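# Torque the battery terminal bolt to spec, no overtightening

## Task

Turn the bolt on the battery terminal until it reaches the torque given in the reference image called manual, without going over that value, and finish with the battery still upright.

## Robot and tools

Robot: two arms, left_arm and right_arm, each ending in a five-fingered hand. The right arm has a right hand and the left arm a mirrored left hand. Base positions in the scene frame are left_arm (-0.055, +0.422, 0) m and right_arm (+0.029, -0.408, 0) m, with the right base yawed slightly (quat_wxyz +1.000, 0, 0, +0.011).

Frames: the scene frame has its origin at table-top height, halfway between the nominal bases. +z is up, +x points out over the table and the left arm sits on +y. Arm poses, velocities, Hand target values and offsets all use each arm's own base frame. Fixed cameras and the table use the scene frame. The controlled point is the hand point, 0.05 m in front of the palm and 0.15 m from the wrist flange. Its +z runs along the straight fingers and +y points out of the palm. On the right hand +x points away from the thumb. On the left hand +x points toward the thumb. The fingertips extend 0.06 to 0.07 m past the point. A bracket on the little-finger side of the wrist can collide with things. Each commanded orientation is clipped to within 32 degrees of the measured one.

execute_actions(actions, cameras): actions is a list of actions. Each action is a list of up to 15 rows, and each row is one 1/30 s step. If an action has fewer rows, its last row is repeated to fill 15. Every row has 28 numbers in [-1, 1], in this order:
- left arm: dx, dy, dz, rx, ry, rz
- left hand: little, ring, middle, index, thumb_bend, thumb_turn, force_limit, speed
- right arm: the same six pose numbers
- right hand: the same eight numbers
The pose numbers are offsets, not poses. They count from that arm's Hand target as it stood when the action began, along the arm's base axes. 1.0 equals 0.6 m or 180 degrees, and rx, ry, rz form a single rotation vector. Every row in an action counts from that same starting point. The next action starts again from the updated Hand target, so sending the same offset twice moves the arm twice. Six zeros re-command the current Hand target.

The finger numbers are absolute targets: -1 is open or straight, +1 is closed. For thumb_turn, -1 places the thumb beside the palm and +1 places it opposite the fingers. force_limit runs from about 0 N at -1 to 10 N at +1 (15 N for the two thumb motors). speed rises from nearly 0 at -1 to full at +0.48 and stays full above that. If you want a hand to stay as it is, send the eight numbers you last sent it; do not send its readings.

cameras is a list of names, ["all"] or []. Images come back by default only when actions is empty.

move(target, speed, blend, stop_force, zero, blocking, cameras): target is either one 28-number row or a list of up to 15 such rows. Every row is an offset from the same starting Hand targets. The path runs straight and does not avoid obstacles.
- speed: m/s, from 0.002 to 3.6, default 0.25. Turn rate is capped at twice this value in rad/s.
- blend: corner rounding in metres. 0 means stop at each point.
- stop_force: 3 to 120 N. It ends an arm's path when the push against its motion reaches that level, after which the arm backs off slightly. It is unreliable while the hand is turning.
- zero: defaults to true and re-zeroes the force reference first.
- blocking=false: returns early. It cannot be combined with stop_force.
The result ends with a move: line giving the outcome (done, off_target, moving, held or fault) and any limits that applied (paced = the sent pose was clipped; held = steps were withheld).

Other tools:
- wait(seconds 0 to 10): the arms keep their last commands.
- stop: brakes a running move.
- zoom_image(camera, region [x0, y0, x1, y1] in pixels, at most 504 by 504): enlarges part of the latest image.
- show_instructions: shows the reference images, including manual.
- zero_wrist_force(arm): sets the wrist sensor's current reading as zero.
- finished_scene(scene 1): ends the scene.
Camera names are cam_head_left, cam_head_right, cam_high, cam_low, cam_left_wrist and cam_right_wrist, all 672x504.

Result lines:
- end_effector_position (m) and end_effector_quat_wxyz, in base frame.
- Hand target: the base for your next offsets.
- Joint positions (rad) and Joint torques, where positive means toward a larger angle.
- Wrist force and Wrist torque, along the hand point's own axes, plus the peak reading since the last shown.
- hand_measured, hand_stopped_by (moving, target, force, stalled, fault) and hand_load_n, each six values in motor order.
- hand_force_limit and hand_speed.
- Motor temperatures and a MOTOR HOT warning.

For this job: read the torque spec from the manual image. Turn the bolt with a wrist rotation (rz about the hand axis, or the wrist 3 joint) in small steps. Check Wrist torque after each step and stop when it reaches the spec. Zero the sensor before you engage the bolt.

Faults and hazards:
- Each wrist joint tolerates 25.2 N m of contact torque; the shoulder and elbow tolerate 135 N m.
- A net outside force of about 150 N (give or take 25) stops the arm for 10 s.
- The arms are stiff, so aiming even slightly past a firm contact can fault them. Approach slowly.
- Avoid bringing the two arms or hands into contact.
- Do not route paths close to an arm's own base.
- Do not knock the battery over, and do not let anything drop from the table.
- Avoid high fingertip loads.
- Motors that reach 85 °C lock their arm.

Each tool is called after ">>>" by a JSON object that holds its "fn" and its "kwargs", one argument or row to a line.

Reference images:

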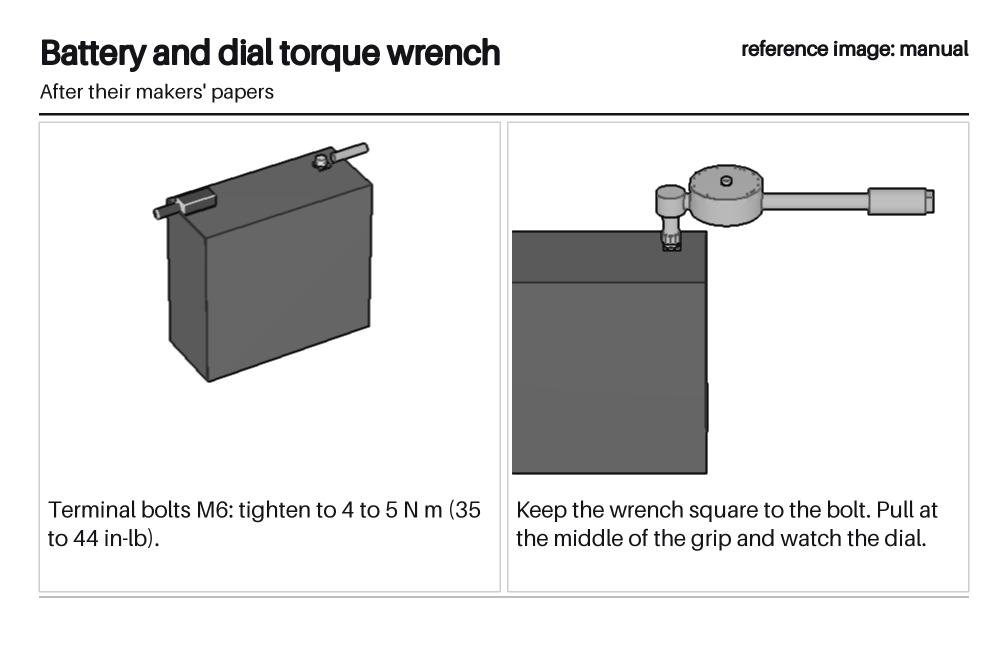

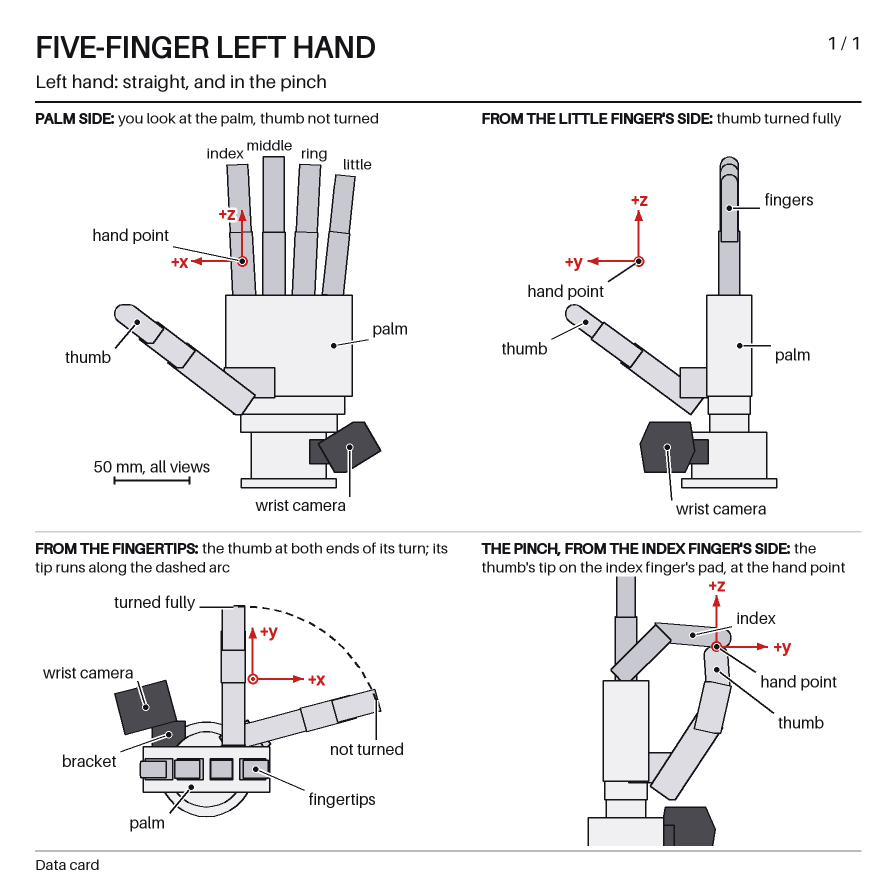

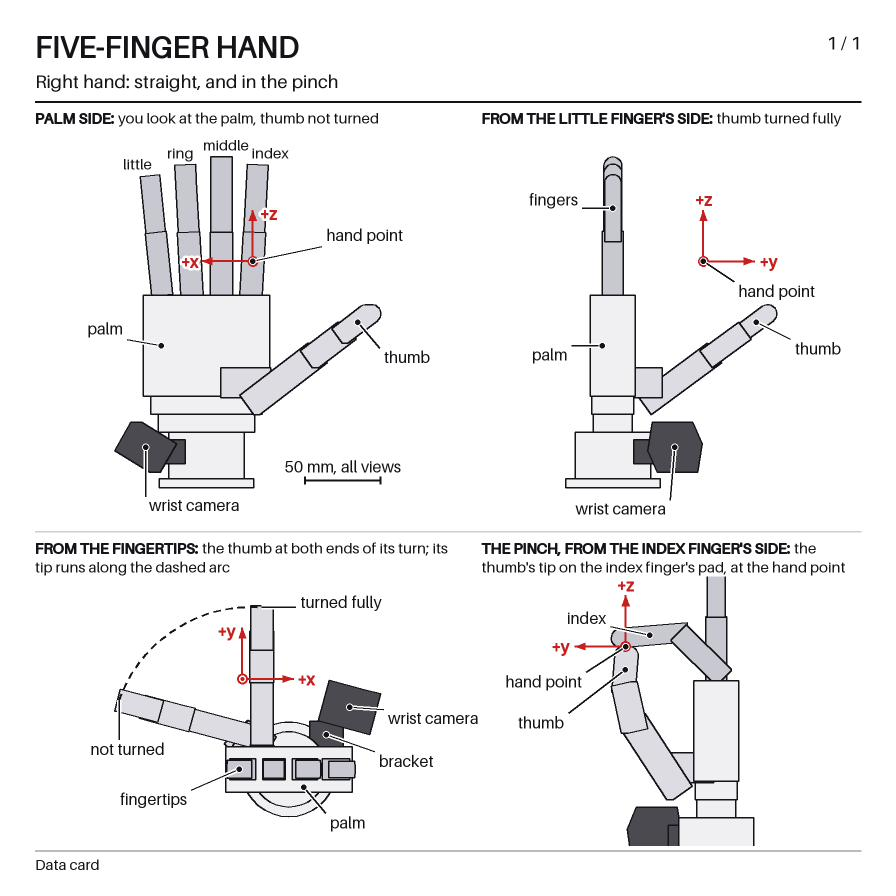

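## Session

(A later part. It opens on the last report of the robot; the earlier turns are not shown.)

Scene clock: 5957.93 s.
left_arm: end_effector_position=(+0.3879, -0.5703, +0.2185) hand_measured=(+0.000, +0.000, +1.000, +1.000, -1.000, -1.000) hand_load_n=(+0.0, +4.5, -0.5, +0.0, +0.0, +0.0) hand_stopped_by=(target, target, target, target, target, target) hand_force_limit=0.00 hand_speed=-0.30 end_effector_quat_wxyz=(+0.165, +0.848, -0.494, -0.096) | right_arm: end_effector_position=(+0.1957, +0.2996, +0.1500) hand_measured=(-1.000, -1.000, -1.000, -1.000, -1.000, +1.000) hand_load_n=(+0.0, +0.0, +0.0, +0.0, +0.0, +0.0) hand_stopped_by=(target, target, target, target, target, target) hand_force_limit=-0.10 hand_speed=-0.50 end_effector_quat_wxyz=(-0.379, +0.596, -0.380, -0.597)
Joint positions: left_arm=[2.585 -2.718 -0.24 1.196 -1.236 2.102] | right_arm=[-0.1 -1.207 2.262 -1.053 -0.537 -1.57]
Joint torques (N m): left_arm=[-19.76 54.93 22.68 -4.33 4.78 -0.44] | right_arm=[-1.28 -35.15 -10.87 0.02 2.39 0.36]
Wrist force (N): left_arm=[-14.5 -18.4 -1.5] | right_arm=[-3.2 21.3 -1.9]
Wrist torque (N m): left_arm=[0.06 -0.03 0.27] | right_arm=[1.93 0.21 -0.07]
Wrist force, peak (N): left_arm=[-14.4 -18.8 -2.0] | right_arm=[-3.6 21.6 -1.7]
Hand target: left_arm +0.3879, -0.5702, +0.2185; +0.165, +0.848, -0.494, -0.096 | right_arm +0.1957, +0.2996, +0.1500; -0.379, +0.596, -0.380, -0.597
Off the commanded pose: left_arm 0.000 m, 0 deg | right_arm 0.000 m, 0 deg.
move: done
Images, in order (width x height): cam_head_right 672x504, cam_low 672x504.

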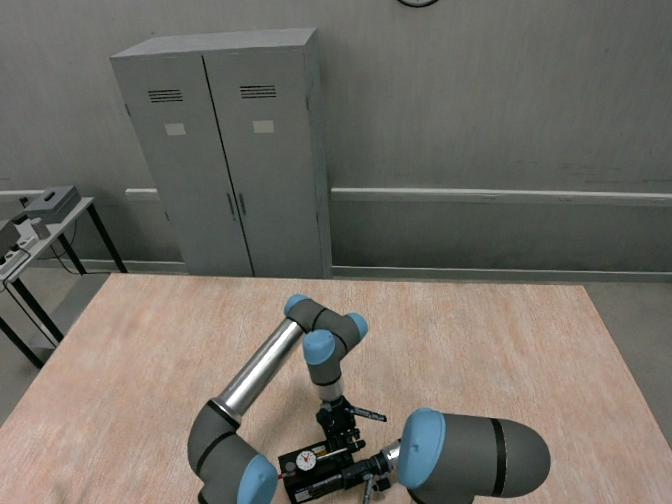

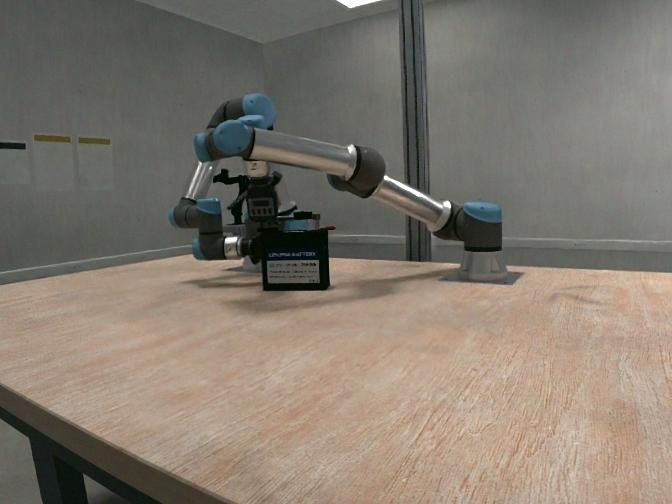

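>>> {"fn": "move", "kwargs": {
  "target": [
    [-0.0075,-0.0012,0,0,0,-0.0072,0,0,1,1,-1,-1,0,-0.3,0,0,0,0,0,0,-1,-1,-1,-1,-1,1,-0.1,-0.5],
    [-0.01442,-0.00337,0,0,0,-0.0144,0,0,1,1,-1,-1,0,-0.3,0,0,0,0,0,0,-1,-1,-1,-1,-1,1,-0.1,-0.5]
  ],
  "speed": 0.01,
  "blend": 0.001,
  "cameras": ["cam_head_right"]
}}

>>> {"fn": "zoom_image", "kwargs": {
  "camera": "cam_head_right",
  "region": [270, 420, 370, 504]
}}

>>> {"fn": "zoom_image", "kwargs": {
  "camera": "cam_head_right",
  "region": [285, 440, 325, 480]
}}

Scene clock: 5980.43 s.
left_arm: end_effector_position=(+0.3792, -0.5723, +0.2185) hand_measured=(+0.000, +0.000, +1.000, +1.000, -1.000, -1.000) hand_load_n=(+0.0, +3.5, -1.5, +0.0, +0.0, +0.0) hand_stopped_by=(target, target, target, target, target, target) hand_force_limit=0.00 hand_speed=-0.30 end_effector_quat_wxyz=(+0.162, +0.837, -0.513, -0.100) | right_arm: end_effector_position=(+0.1957, +0.2996, +0.1500) hand_measured=(-1.000, -1.000, -1.000, -1.000, -1.000, +1.000) hand_load_n=(+0.0, +0.0, +0.0, +0.0, +0.0, -0.5) hand_stopped_by=(target, target, target, target, target, target) hand_force_limit=-0.10 hand_speed=-0.50 end_effector_quat_wxyz=(-0.379, +0.596, -0.380, -0.597)
Joint positions: left_arm=[2.573 -2.734 -0.21 1.171 -1.242 2.136] | right_arm=[-0.1 -1.207 2.262 -1.053 -0.537 -1.57]
Joint torques (N m): left_arm=[-18.22 50.4 22.85 -7.84 1.76 0.66] | right_arm=[0.24 -33.82 -11.18 0.28 2.28 0.42]
Wrist force (N): left_arm=[6.4 -17.0 -4.4] | right_arm=[-3.1 21.2 5.9]
Wrist torque (N m): left_arm=[0.03 -0.06 0.57] | right_arm=[1.33 0.20 -0.07]
Wrist force, peak (N): left_arm=[-14.4 -19.0 -2.1] | right_arm=[-3.1 21.2 6.0]
Hand target: left_arm +0.3793, -0.5723, +0.2185; +0.162, +0.837, -0.513, -0.100 | right_arm +0.1957, +0.2996, +0.1500; -0.379, +0.596, -0.380, -0.597
Off the commanded pose: left_arm 0.000 m, 0 deg | right_arm 0.000 m, 0 deg.
move: done
Images, in order (width x height): cam_head_right 672x504.

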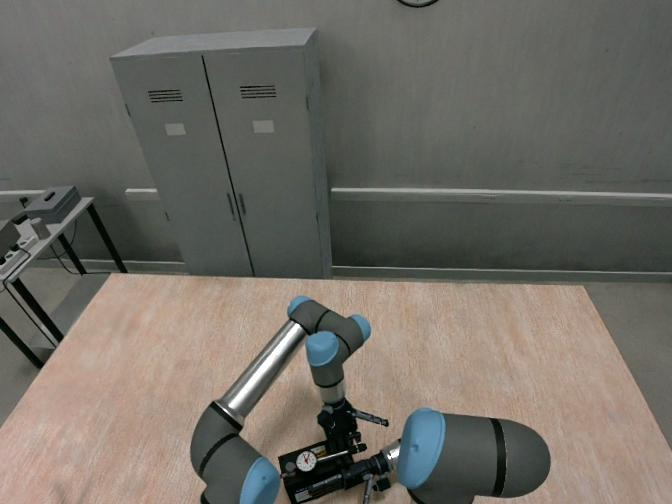

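Scaled by 5.040.

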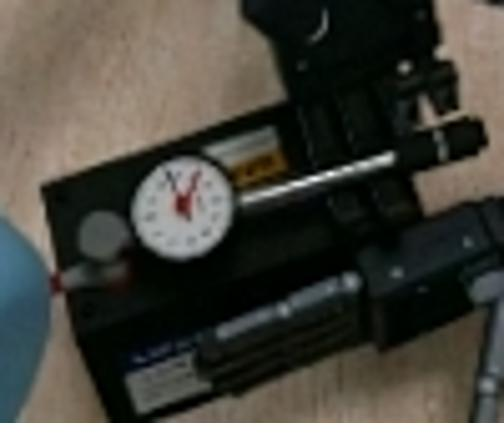

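Scaled by 12.600.

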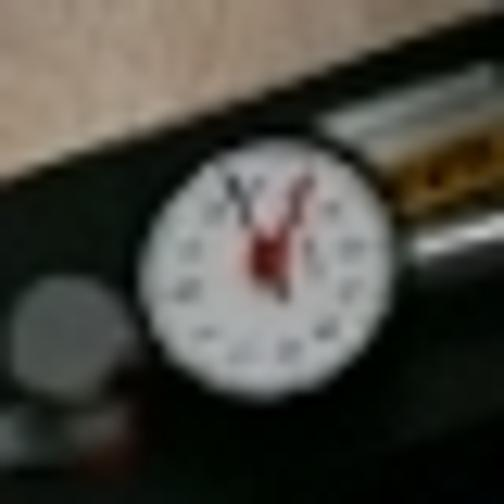

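>>> {"fn": "move", "kwargs": {
  "target": [
    [-0.0068,-0.0023,0,0,0,-0.0072,0,0,1,1,-1,-1,0,-0.3,0,0,0,0,0,0,-1,-1,-1,-1,-1,1,-0.1,-0.5],
    [-0.01363,-0.0045,0,0,0,-0.0144,0,0,1,1,-1,-1,0,-0.3,0,0,0,0,0,0,-1,-1,-1,-1,-1,1,-0.1,-0.5]
  ],
  "speed": 0.01,
  "blend": 0.001,
  "cameras": ["cam_head_right","cam_left_wrist"]
}}

>>> {"fn": "zoom_image", "kwargs": {
  "camera": "cam_head_right",
  "region": [270, 420, 370, 504]
}}

>>> {"fn": "zoom_image", "kwargs": {
  "camera": "cam_head_right",
  "region": [285, 440, 325, 480]
}}

Scene clock: 6002.27 s.
left_arm: end_effector_position=(+0.3710, -0.5750, +0.2185) hand_measured=(+0.000, +0.000, +1.000, +1.000, -1.000, -1.000) hand_load_n=(+0.0, +4.0, -1.0, +0.0, +0.0, +0.0) hand_stopped_by=(target, target, target, target, target, target) hand_force_limit=0.00 hand_speed=-0.30 end_effector_quat_wxyz=(+0.160, +0.825, -0.532, -0.103) | right_arm: end_effector_position=(+0.1957, +0.2996, +0.1500) hand_measured=(-1.000, -1.000, -1.000, -1.000, -1.000, +1.000) hand_load_n=(+0.0, +0.0, +0.0, +0.0, +0.0, +0.0) hand_stopped_by=(target, target, target, target, target, target) hand_force_limit=-0.10 hand_speed=-0.50 end_effector_quat_wxyz=(-0.379, +0.596, -0.380, -0.597)
Joint positions: left_arm=[2.559 -2.765 -0.149 1.131 -1.249 2.168] | right_arm=[-0.1 -1.207 2.262 -1.053 -0.537 -1.57]
Joint torques (N m): left_arm=[-20.75 50.43 24.04 -6.34 4.23 -0.26] | right_arm=[3.22 -32.84 -10.67 0.53 2.88 0.34]
Wrist force (N): left_arm=[-6.7 -21.0 -4.7] | right_arm=[-2.5 25.6 4.4]
Wrist torque (N m): left_arm=[0.04 -0.15 0.44] | right_arm=[1.72 0.16 0.01]
Wrist force, peak (N): left_arm=[-6.7 -21.0 -4.7] | right_arm=[-2.8 25.5 4.8]
Hand target: left_arm +0.3711, -0.5750, +0.2185; +0.160, +0.825, -0.532, -0.103 | right_arm +0.1957, +0.2996, +0.1500; -0.379, +0.596, -0.380, -0.597
Off the commanded pose: left_arm 0.000 m, 0 deg | right_arm 0.000 m, 0 deg.
move: done
Images, in order (width x height): cam_head_right 672x504, cam_left_wrist 672x504.

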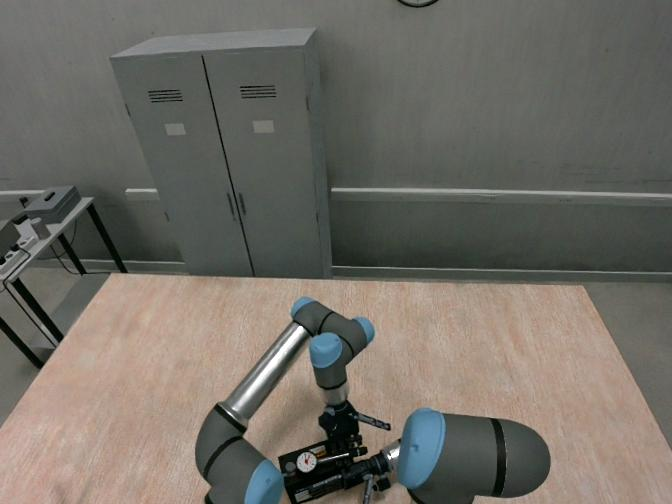

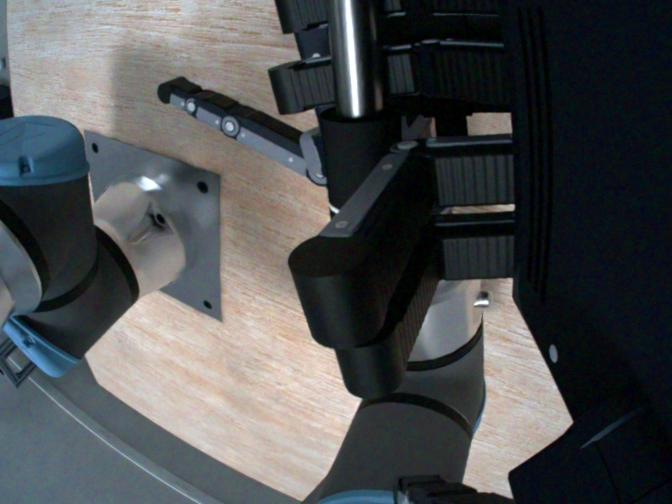

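Scaled by 5.040.

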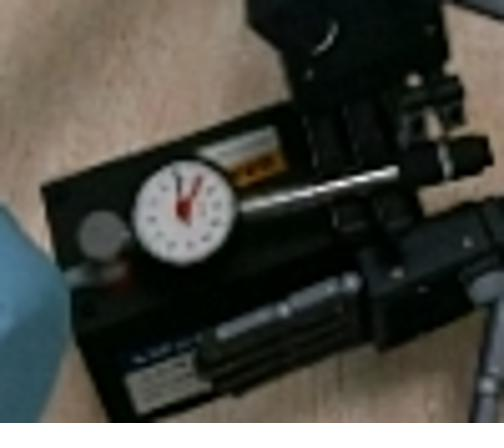

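Scaled by 12.600.

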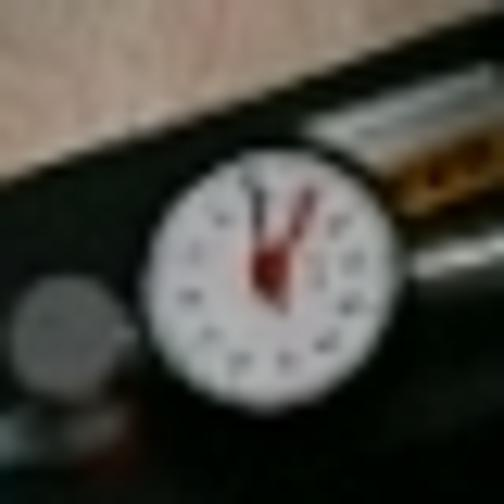

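>>> {"fn": "move", "kwargs": {
  "target": [
    [-0.00715,-0.0015,0,0,0,-0.0072,0,0,1,1,-1,-1,0,-0.3,0,0,0,0,0,0,-1,-1,-1,-1,-1,1,-0.1,-0.5],
    [-0.01433,-0.0028,0,0,0,-0.0144,0,0,1,1,-1,-1,0,-0.3,0,0,0,0,0,0,-1,-1,-1,-1,-1,1,-0.1,-0.5]
  ],
  "speed": 0.01,
  "blend": 0.001,
  "cameras": ["cam_head_right"]
}}

>>> {"fn": "zoom_image", "kwargs": {
  "camera": "cam_head_right",
  "region": [270, 420, 370, 504]
}}

>>> {"fn": "zoom_image", "kwargs": {
  "camera": "cam_head_right",
  "region": [285, 440, 325, 480]
}}

Scene clock: 6014.27 s.
left_arm: end_effector_position=(+0.3624, -0.5767, +0.2185) hand_measured=(+0.000, +0.000, +1.000, +1.000, -1.000, -1.000) hand_load_n=(+0.0, +3.5, -1.5, +0.0, +0.0, +0.0) hand_stopped_by=(target, target, target, target, target, target) hand_force_limit=0.00 hand_speed=-0.30 end_effector_quat_wxyz=(+0.158, +0.813, -0.551, -0.107) | right_arm: end_effector_position=(+0.1957, +0.2996, +0.1500) hand_measured=(-1.000, -1.000, -1.000, -1.000, -1.000, +1.000) hand_load_n=(+0.0, +0.0, +0.0, +0.0, +0.0, -0.5) hand_stopped_by=(target, target, target, target, target, target) hand_force_limit=-0.10 hand_speed=-0.50 end_effector_quat_wxyz=(-0.379, +0.596, -0.380, -0.597)
Joint positions: left_arm=[2.546 -2.792 -0.098 1.096 -1.256 2.202] | right_arm=[-0.1 -1.207 2.262 -1.053 -0.537 -1.57]
Joint torques (N m): left_arm=[-21.63 50.65 24.54 -7.71 2.49 -0.45] | right_arm=[4.8 -31.26 -10.22 0.76 5.4 0.3]
Wrist force (N): left_arm=[2.7 -21.7 -5.9] | right_arm=[-2.8 27.5 4.5]
Wrist torque (N m): left_arm=[0.04 -0.19 0.65] | right_arm=[1.85 0.18 -0.01]
Wrist force, peak (N): left_arm=[3.1 -21.8 -6.4] | right_arm=[-2.8 27.5 4.5]
Hand target: left_arm +0.3625, -0.5766, +0.2185; +0.158, +0.813, -0.550, -0.107 | right_arm +0.1957, +0.2996, +0.1500; -0.379, +0.596, -0.380, -0.597
Off the commanded pose: left_arm 0.000 m, 0 deg | right_arm 0.000 m, 0 deg.
move: done
Images, in order (width x height): cam_head_right 672x504.

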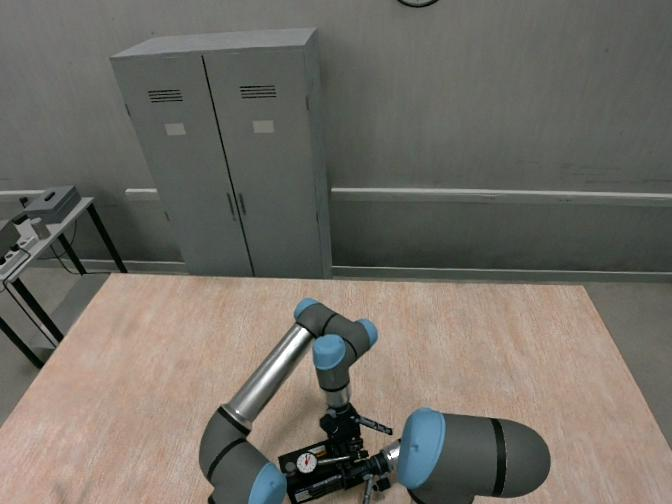

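Scaled by 5.040.

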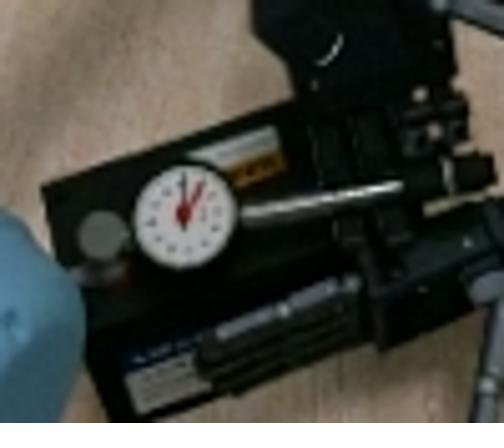

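Scaled by 12.600.

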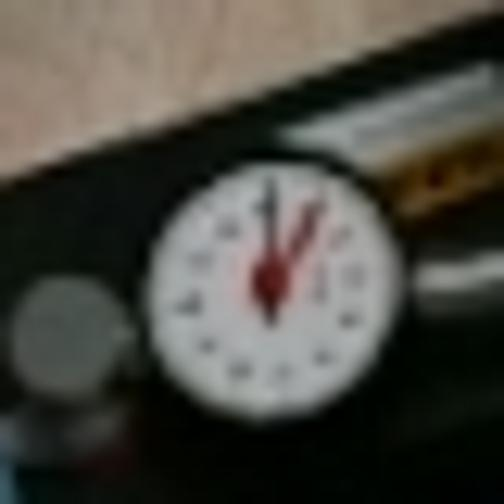

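>>> {"fn": "move", "kwargs": {
  "target": [
    [-0.00705,-0.0015,0,0,0,-0.0072,0,0,1,1,-1,-1,0,-0.3,0,0,0,0,0,0,-1,-1,-1,-1,-1,1,-0.1,-0.5],
    [-0.01412,-0.0029,0,0,0,-0.0144,0,0,1,1,-1,-1,0,-0.3,0,0,0,0,0,0,-1,-1,-1,-1,-1,1,-0.1,-0.5]
  ],
  "speed": 0.01,
  "blend": 0.001,
  "cameras": ["cam_head_right","cam_low","cam_left_wrist"]
}}

>>> {"fn": "zoom_image", "kwargs": {
  "camera": "cam_head_right",
  "region": [270, 420, 370, 504]
}}

>>> {"fn": "zoom_image", "kwargs": {
  "camera": "cam_head_right",
  "region": [285, 440, 325, 480]
}}

Scene clock: 6026.73 s.
left_arm: end_effector_position=(+0.3538, -0.5782, +0.2184) hand_measured=(+0.000, +0.000, +1.000, +1.000, -1.000, -1.000) hand_load_n=(+0.0, +3.0, -1.5, +0.0, +0.0, +0.0) hand_stopped_by=(target, target, target, target, target, target) hand_force_limit=0.00 hand_speed=-0.30 end_effector_quat_wxyz=(+0.156, +0.800, -0.568, -0.110) | right_arm: end_effector_position=(+0.1957, +0.2996, +0.1500) hand_measured=(-1.000, -1.000, -1.000, -1.000, -1.000, +1.000) hand_load_n=(+0.0, +0.0, +0.0, +0.0, +0.0, +0.0) hand_stopped_by=(target, target, target, target, target, target) hand_force_limit=-0.10 hand_speed=-0.50 end_effector_quat_wxyz=(-0.379, +0.596, -0.380, -0.597)
Joint positions: left_arm=[2.534 -2.823 -0.035 1.056 -1.262 2.234] | right_arm=[-0.1 -1.207 2.262 -1.053 -0.537 -1.57]
Joint torques (N m): left_arm=[-23.49 52.31 8.86 -8.2 2.7 0.77] | right_arm=[4.72 -30.31 -11.22 0.76 5.35 0.23]
Wrist force (N): left_arm=[3.9 -22.8 -8.2] | right_arm=[-3.1 30.3 3.8]
Wrist torque (N m): left_arm=[0.16 -0.24 0.67] | right_arm=[2.09 0.21 -0.03]
Wrist force, peak (N): left_arm=[3.8 -23.3 -7.9] | right_arm=[-3.1 30.3 3.8]
Hand target: left_arm +0.3540, -0.5784, +0.2185; +0.155, +0.800, -0.569, -0.111 | right_arm +0.1957, +0.2996, +0.1500; -0.379, +0.596, -0.380, -0.597
Off the commanded pose: left_arm 0.000 m, 0 deg | right_arm 0.000 m, 0 deg.
elbow stopped short (left arm): the move would have taken joint 3 (elbow) straighter than the controller allows.
move: done
Images, in order (width x height): cam_head_right 672x504, cam_low 672x504, cam_left_wrist 672x504.

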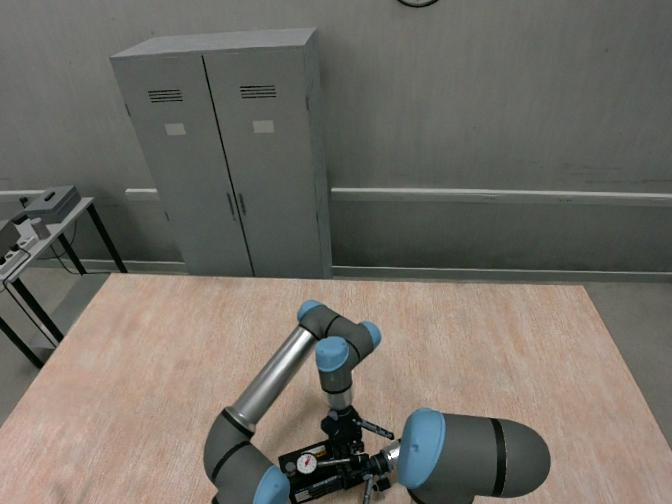

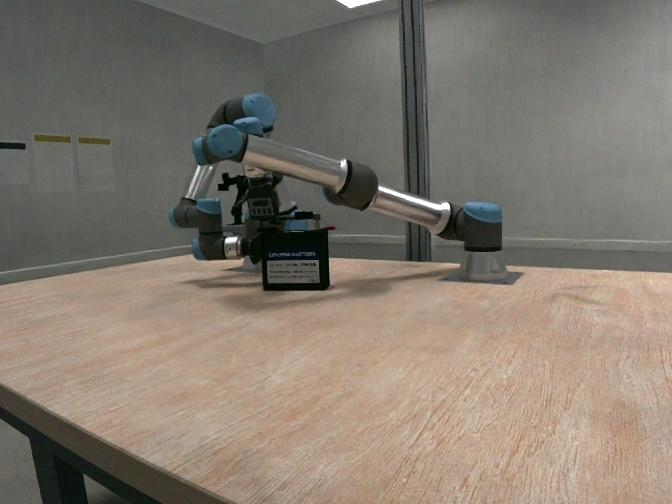

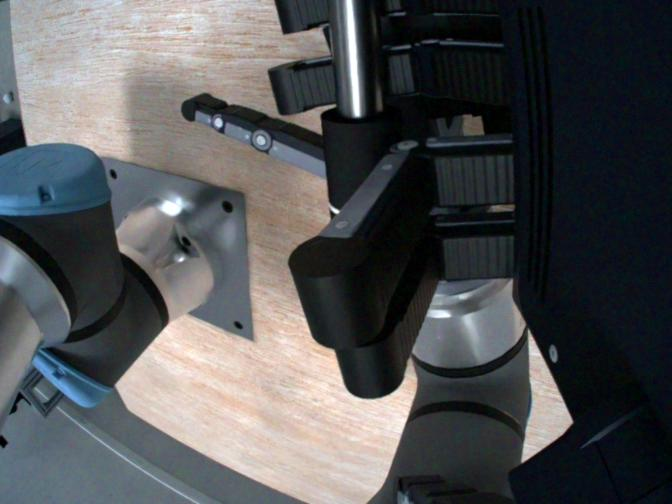

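Scaled by 5.040.

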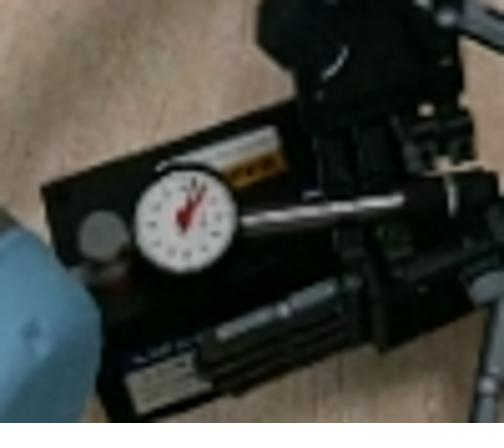

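Scaled by 12.600.

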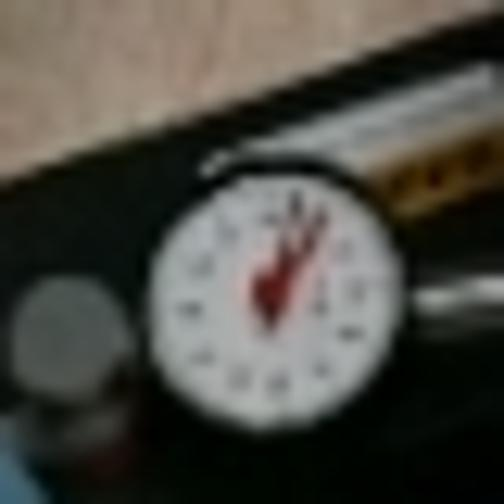

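>>> {"fn": "move", "kwargs": {
  "target": [-0.0062,-0.0013,0,0,0,0,0,0,1,1,-1,-1,0,-0.3,0,0,0,0,0,0,-1,-1,-1,-1,-1,1,-0.1,-0.5],
  "speed": 0.01,
  "cameras": ["cam_head_right"]
}}

>>> {"fn": "zoom_image", "kwargs": {
  "camera": "cam_head_right",
  "region": [285, 440, 325, 480]
}}

Scene clock: 6047.83 s.
left_arm: end_effector_position=(+0.3503, -0.5793, +0.2185) hand_measured=(+0.000, +0.000, +1.000, +1.000, -1.000, -1.000) hand_load_n=(+0.0, +4.0, -1.0, +0.0, +0.0, +0.0) hand_stopped_by=(target, target, target, target, target, target) hand_force_limit=0.00 hand_speed=-0.30 end_effector_quat_wxyz=(+0.155, +0.800, -0.569, -0.111) | right_arm: end_effector_position=(+0.1957, +0.2996, +0.1500) hand_measured=(-1.000, -1.000, -1.000, -1.000, -1.000, +1.000) hand_load_n=(+0.0, +0.0, -0.5, +0.0, +0.0, +0.0) hand_stopped_by=(target, target, target, target, target, target) hand_force_limit=-0.10 hand_speed=-0.50 end_effector_quat_wxyz=(-0.379, +0.596, -0.380, -0.597)
Joint positions: left_arm=[2.529 -2.785 -0.113 1.096 -1.262 2.23] | right_arm=[-0.1 -1.207 2.262 -1.053 -0.537 -1.57]
Joint torques (N m): left_arm=[-6.83 52.28 25.05 -7.3 7.37 -1.86] | right_arm=[3.55 -28.84 -13.34 0.23 5.31 0.1]
Wrist force (N): left_arm=[-6.1 -26.5 -6.6] | right_arm=[-2.5 34.6 1.6]
Wrist torque (N m): left_arm=[0.12 -0.26 0.80] | right_arm=[2.52 0.17 0.02]
Wrist force, peak (N): left_arm=[-7.2 -27.2 -6.3] | right_arm=[-2.5 34.9 1.5]
Hand target: left_arm +0.3503, -0.5792, +0.2185; +0.155, +0.800, -0.569, -0.111 | right_arm +0.1957, +0.2996, +0.1500; -0.379, +0.596, -0.380, -0.597
Off the commanded pose: left_arm 0.000 m, 0 deg | right_arm 0.000 m, 0 deg.
move: done
Images, in order (width x height): cam_head_right 672x504.

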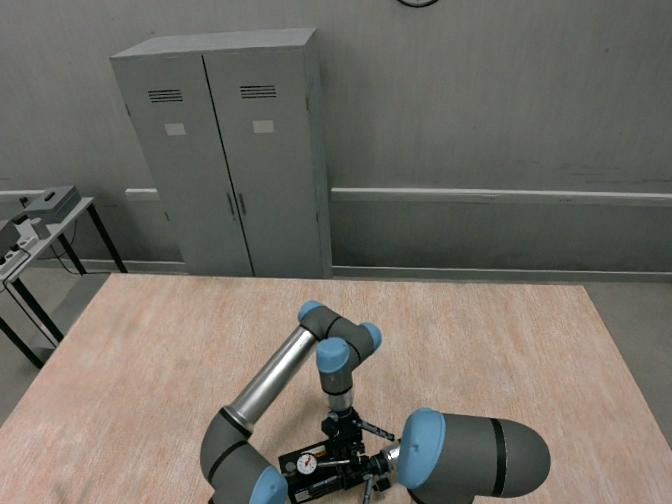

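Scaled by 12.600.

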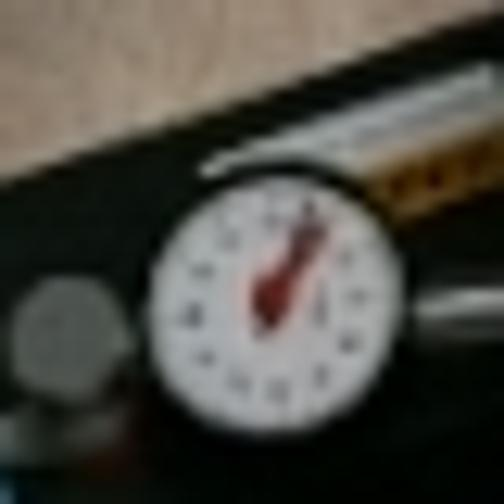

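>>> {"fn": "zoom_image", "kwargs": {
  "camera": "cam_head_right",
  "region": [294, 451, 320, 477]
}}

>>> {"fn": "wait", "kwargs": {
  "seconds": 0.5,
  "cameras": ["all"]
}}

>>> {"fn": "zoom_image", "kwargs": {
  "camera": "cam_high",
  "region": [240, 160, 275, 190]
}}

>>> {"fn": "zoom_image", "kwargs": {
  "camera": "cam_head_left",
  "region": [260, 410, 360, 490]
}}

Scaled by 19.385.

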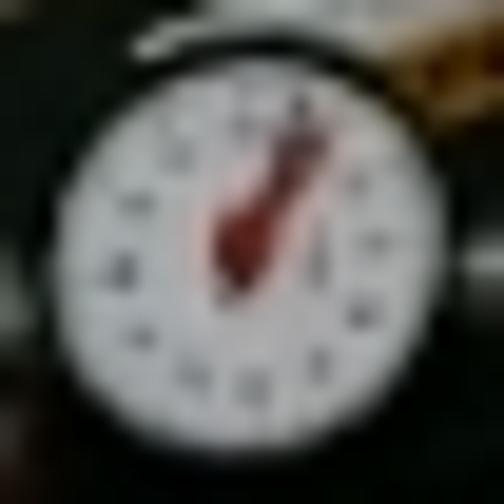

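Scene clock: 6055.57 s.
left_arm: end_effector_position=(+0.3503, -0.5792, +0.2185) hand_measured=(+0.000, +0.000, +1.000, +1.000, -1.000, -1.000) hand_load_n=(+0.0, +4.0, -1.0, +0.0, +0.0, +0.0) hand_stopped_by=(target, target, target, target, target, target) hand_force_limit=0.00 hand_speed=-0.30 end_effector_quat_wxyz=(+0.155, +0.800, -0.569, -0.111) | right_arm: end_effector_position=(+0.1957, +0.2996, +0.1500) hand_measured=(-1.000, -1.000, -1.000, -1.000, -1.000, +1.000) hand_load_n=(+0.0, +0.0, +0.0, +0.0, +0.0, +0.0) hand_stopped_by=(target, target, target, target, target, target) hand_force_limit=-0.10 hand_speed=-0.50 end_effector_quat_wxyz=(-0.379, +0.596, -0.380, -0.597)
Joint positions: left_arm=[2.529 -2.786 -0.113 1.096 -1.262 2.23] | right_arm=[-0.1 -1.207 2.262 -1.053 -0.537 -1.57]
Joint torques (N m): left_arm=[-6.08 51.97 24.08 -7.36 5.42 0.32] | right_arm=[3.24 -28.22 -15.16 0.01 5.14 0.13]
Wrist force (N): left_arm=[-3.9 -25.8 -6.9] | right_arm=[-2.6 33.5 1.9]
Wrist torque (N m): left_arm=[0.11 -0.25 0.82] | right_arm=[2.43 0.17 0.01]
Wrist force, peak (N): left_arm=[-6.1 -26.8 -6.4] | right_arm=[-2.8 34.4 1.6]
Hand target: left_arm +0.3503, -0.5792, +0.2185; +0.155, +0.800, -0.569, -0.111 | right_arm +0.1957, +0.2996, +0.1500; -0.379, +0.596, -0.380, -0.597
Off the commanded pose: left_arm 0.000 m, 0 deg | right_arm 0.000 m, 0 deg.
wait: 0.50 s; at rest from the start

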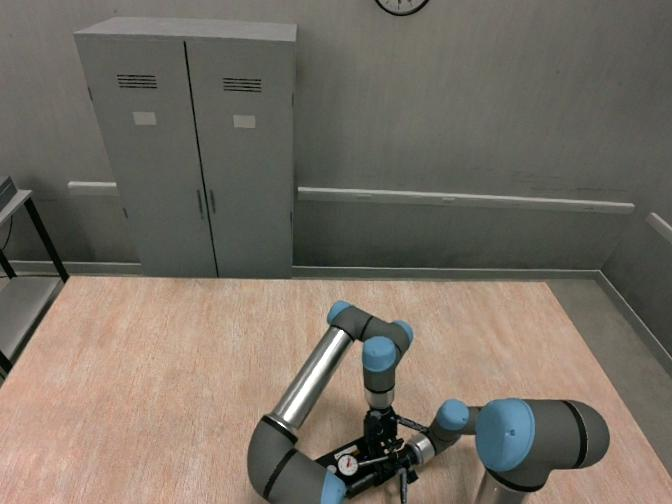

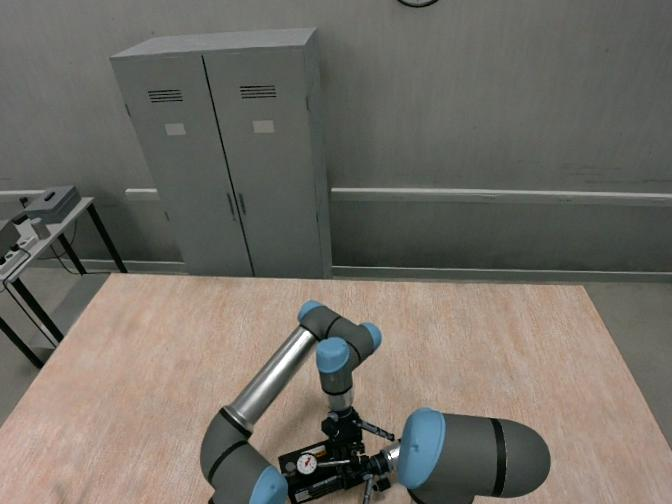

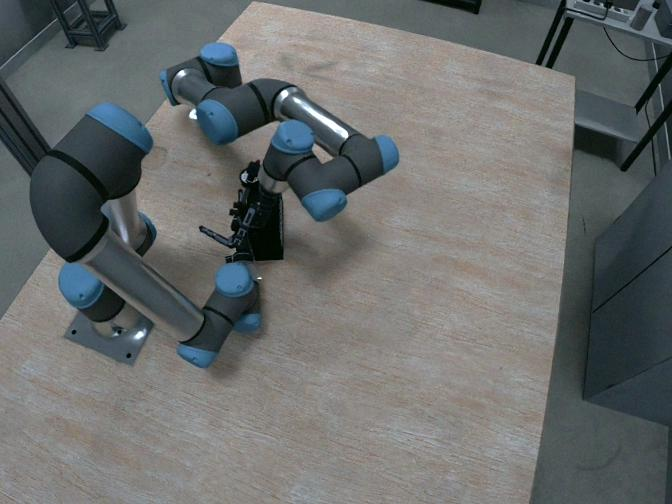

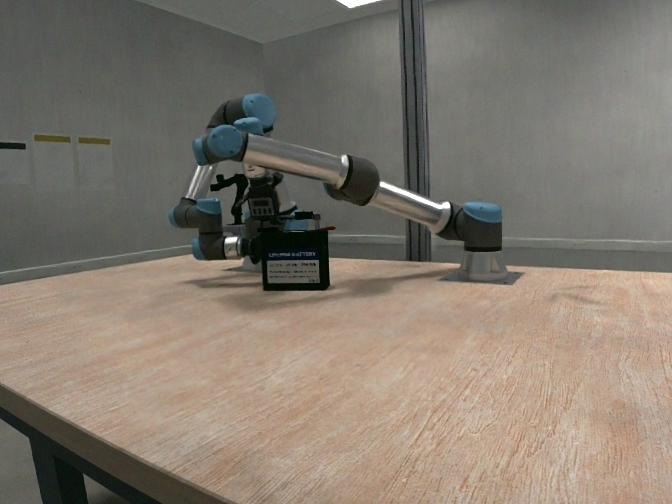

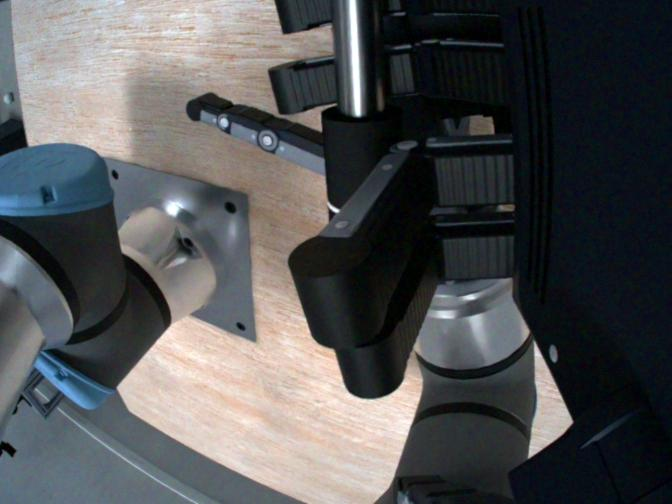

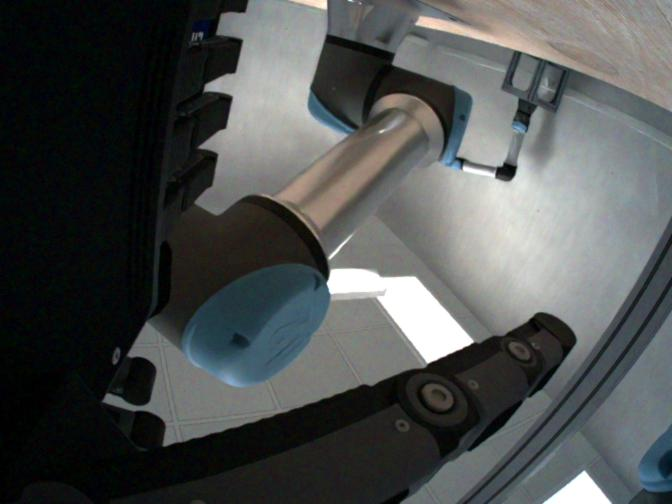

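Scaled by 14.400.

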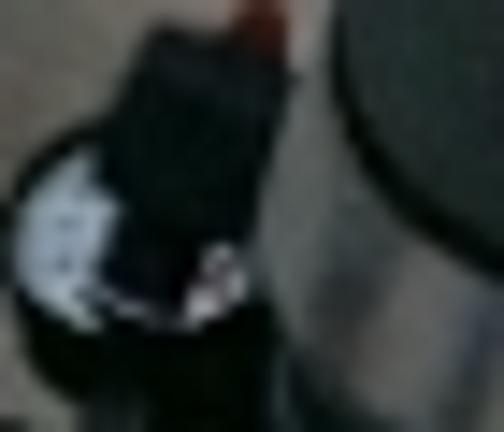

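Scaled by 5.040.

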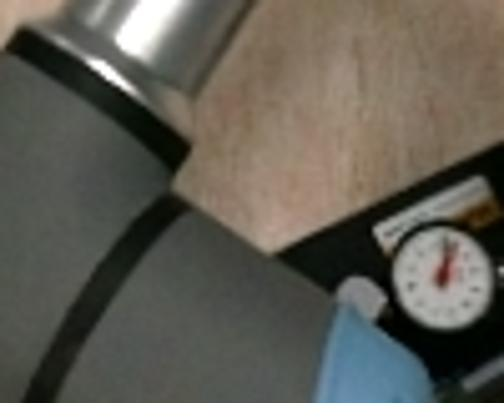

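>>> {"fn": "zoom_image", "kwargs": {
  "camera": "cam_head_left",
  "region": [335, 451, 361, 477]
}}

Scaled by 19.385.

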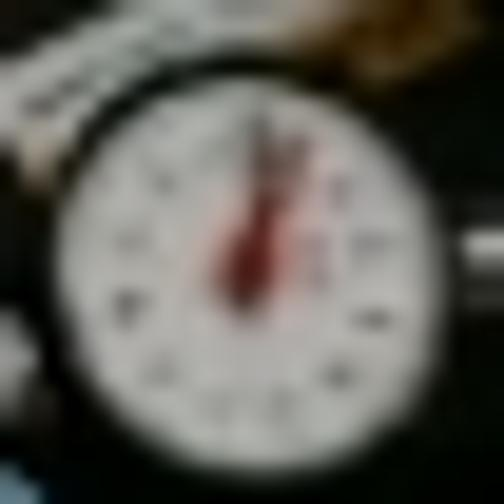

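>>> {"fn": "move", "kwargs": {
  "target": [-0.0063,-0.0010,0,0,0,0,0,0,1,1,-1,-1,0,-0.3,0,0,0,0,0,0,-1,-1,-1,-1,-1,1,-0.1,-0.5],
  "speed": 0.01,
  "cameras": ["cam_head_right","cam_head_left"]
}}

>>> {"fn": "zoom_image", "kwargs": {
  "camera": "cam_head_right",
  "region": [294, 451, 320, 477]
}}

>>> {"fn": "zoom_image", "kwargs": {
  "camera": "cam_head_left",
  "region": [335, 451, 361, 477]
}}

Scene clock: 6088.87 s.
left_arm: end_effector_position=(+0.3464, -0.5798, +0.2185) hand_measured=(+0.000, +0.000, +1.000, +1.000, -1.000, -1.000) hand_load_n=(+0.0, +3.5, -1.5, +0.0, +0.0, +0.0) hand_stopped_by=(target, target, target, target, target, target) hand_force_limit=0.00 hand_speed=-0.30 end_effector_quat_wxyz=(+0.155, +0.800, -0.569, -0.111) | right_arm: end_effector_position=(+0.1957, +0.2996, +0.1500) hand_measured=(-1.000, -1.000, -1.000, -1.000, -1.000, +1.000) hand_load_n=(+0.0, +0.0, +0.0, +0.0, +0.0, +0.0) hand_stopped_by=(target, target, target, target, target, target) hand_force_limit=-0.10 hand_speed=-0.50 end_effector_quat_wxyz=(-0.379, +0.596, -0.380, -0.597)
Joint positions: left_arm=[2.525 -2.75 -0.184 1.133 -1.261 2.226] | right_arm=[-0.1 -1.207 2.262 -1.053 -0.537 -1.57]
Joint torques (N m): left_arm=[-16.79 60.41 17.91 -4.47 6.1 -1.13] | right_arm=[2.69 -27.59 -17.68 -0.38 5.1 0.15]
Wrist force (N): left_arm=[1.9 -26.1 -8.3] | right_arm=[-2.2 33.2 7.0]
Wrist torque (N m): left_arm=[0.17 -0.29 0.94] | right_arm=[2.01 0.19 -0.04]
Wrist force, peak (N): left_arm=[-1.2 -27.2 -8.6] | right_arm=[-2.6 35.0 1.9]
Hand target: left_arm +0.3465, -0.5798, +0.2185; +0.155, +0.800, -0.569, -0.111 | right_arm +0.1957, +0.2996, +0.1500; -0.379, +0.596, -0.380, -0.597
Off the commanded pose: left_arm 0.000 m, 0 deg | right_arm 0.000 m, 0 deg.
move: done
Images, in order (width x height): cam_head_left 672x504, cam_head_right 672x504.

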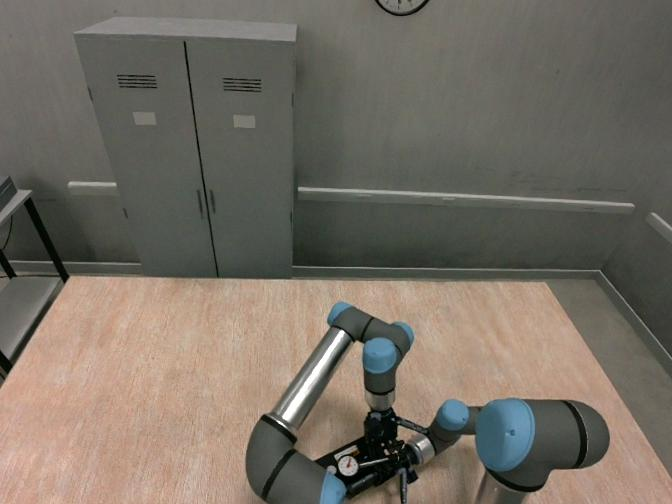

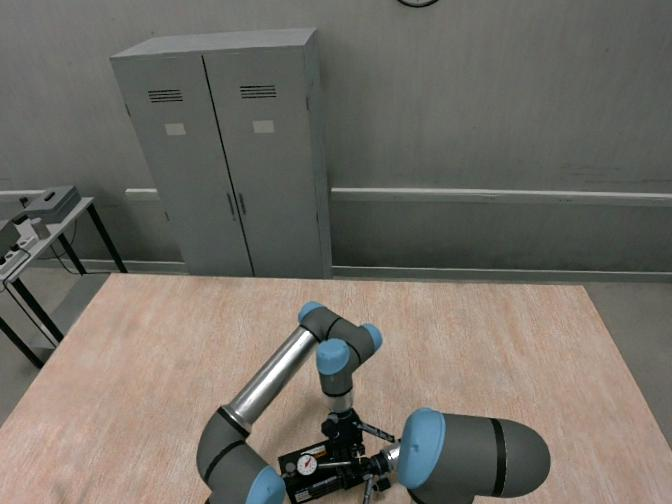

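Scaled by 19.385.

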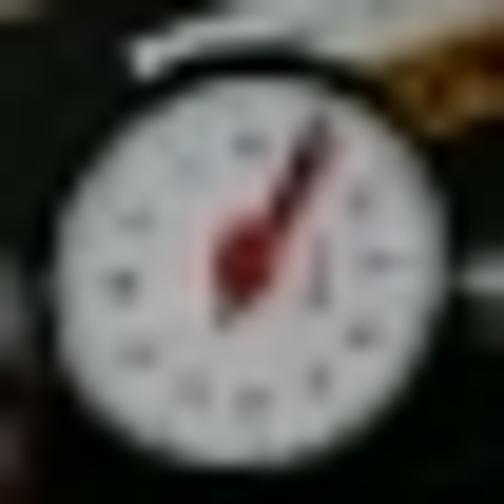

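Scaled by 19.385.

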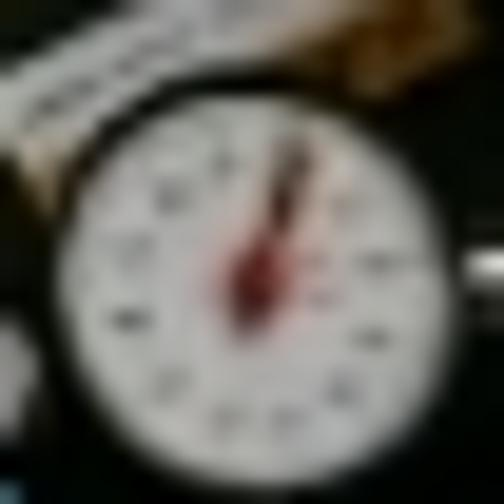

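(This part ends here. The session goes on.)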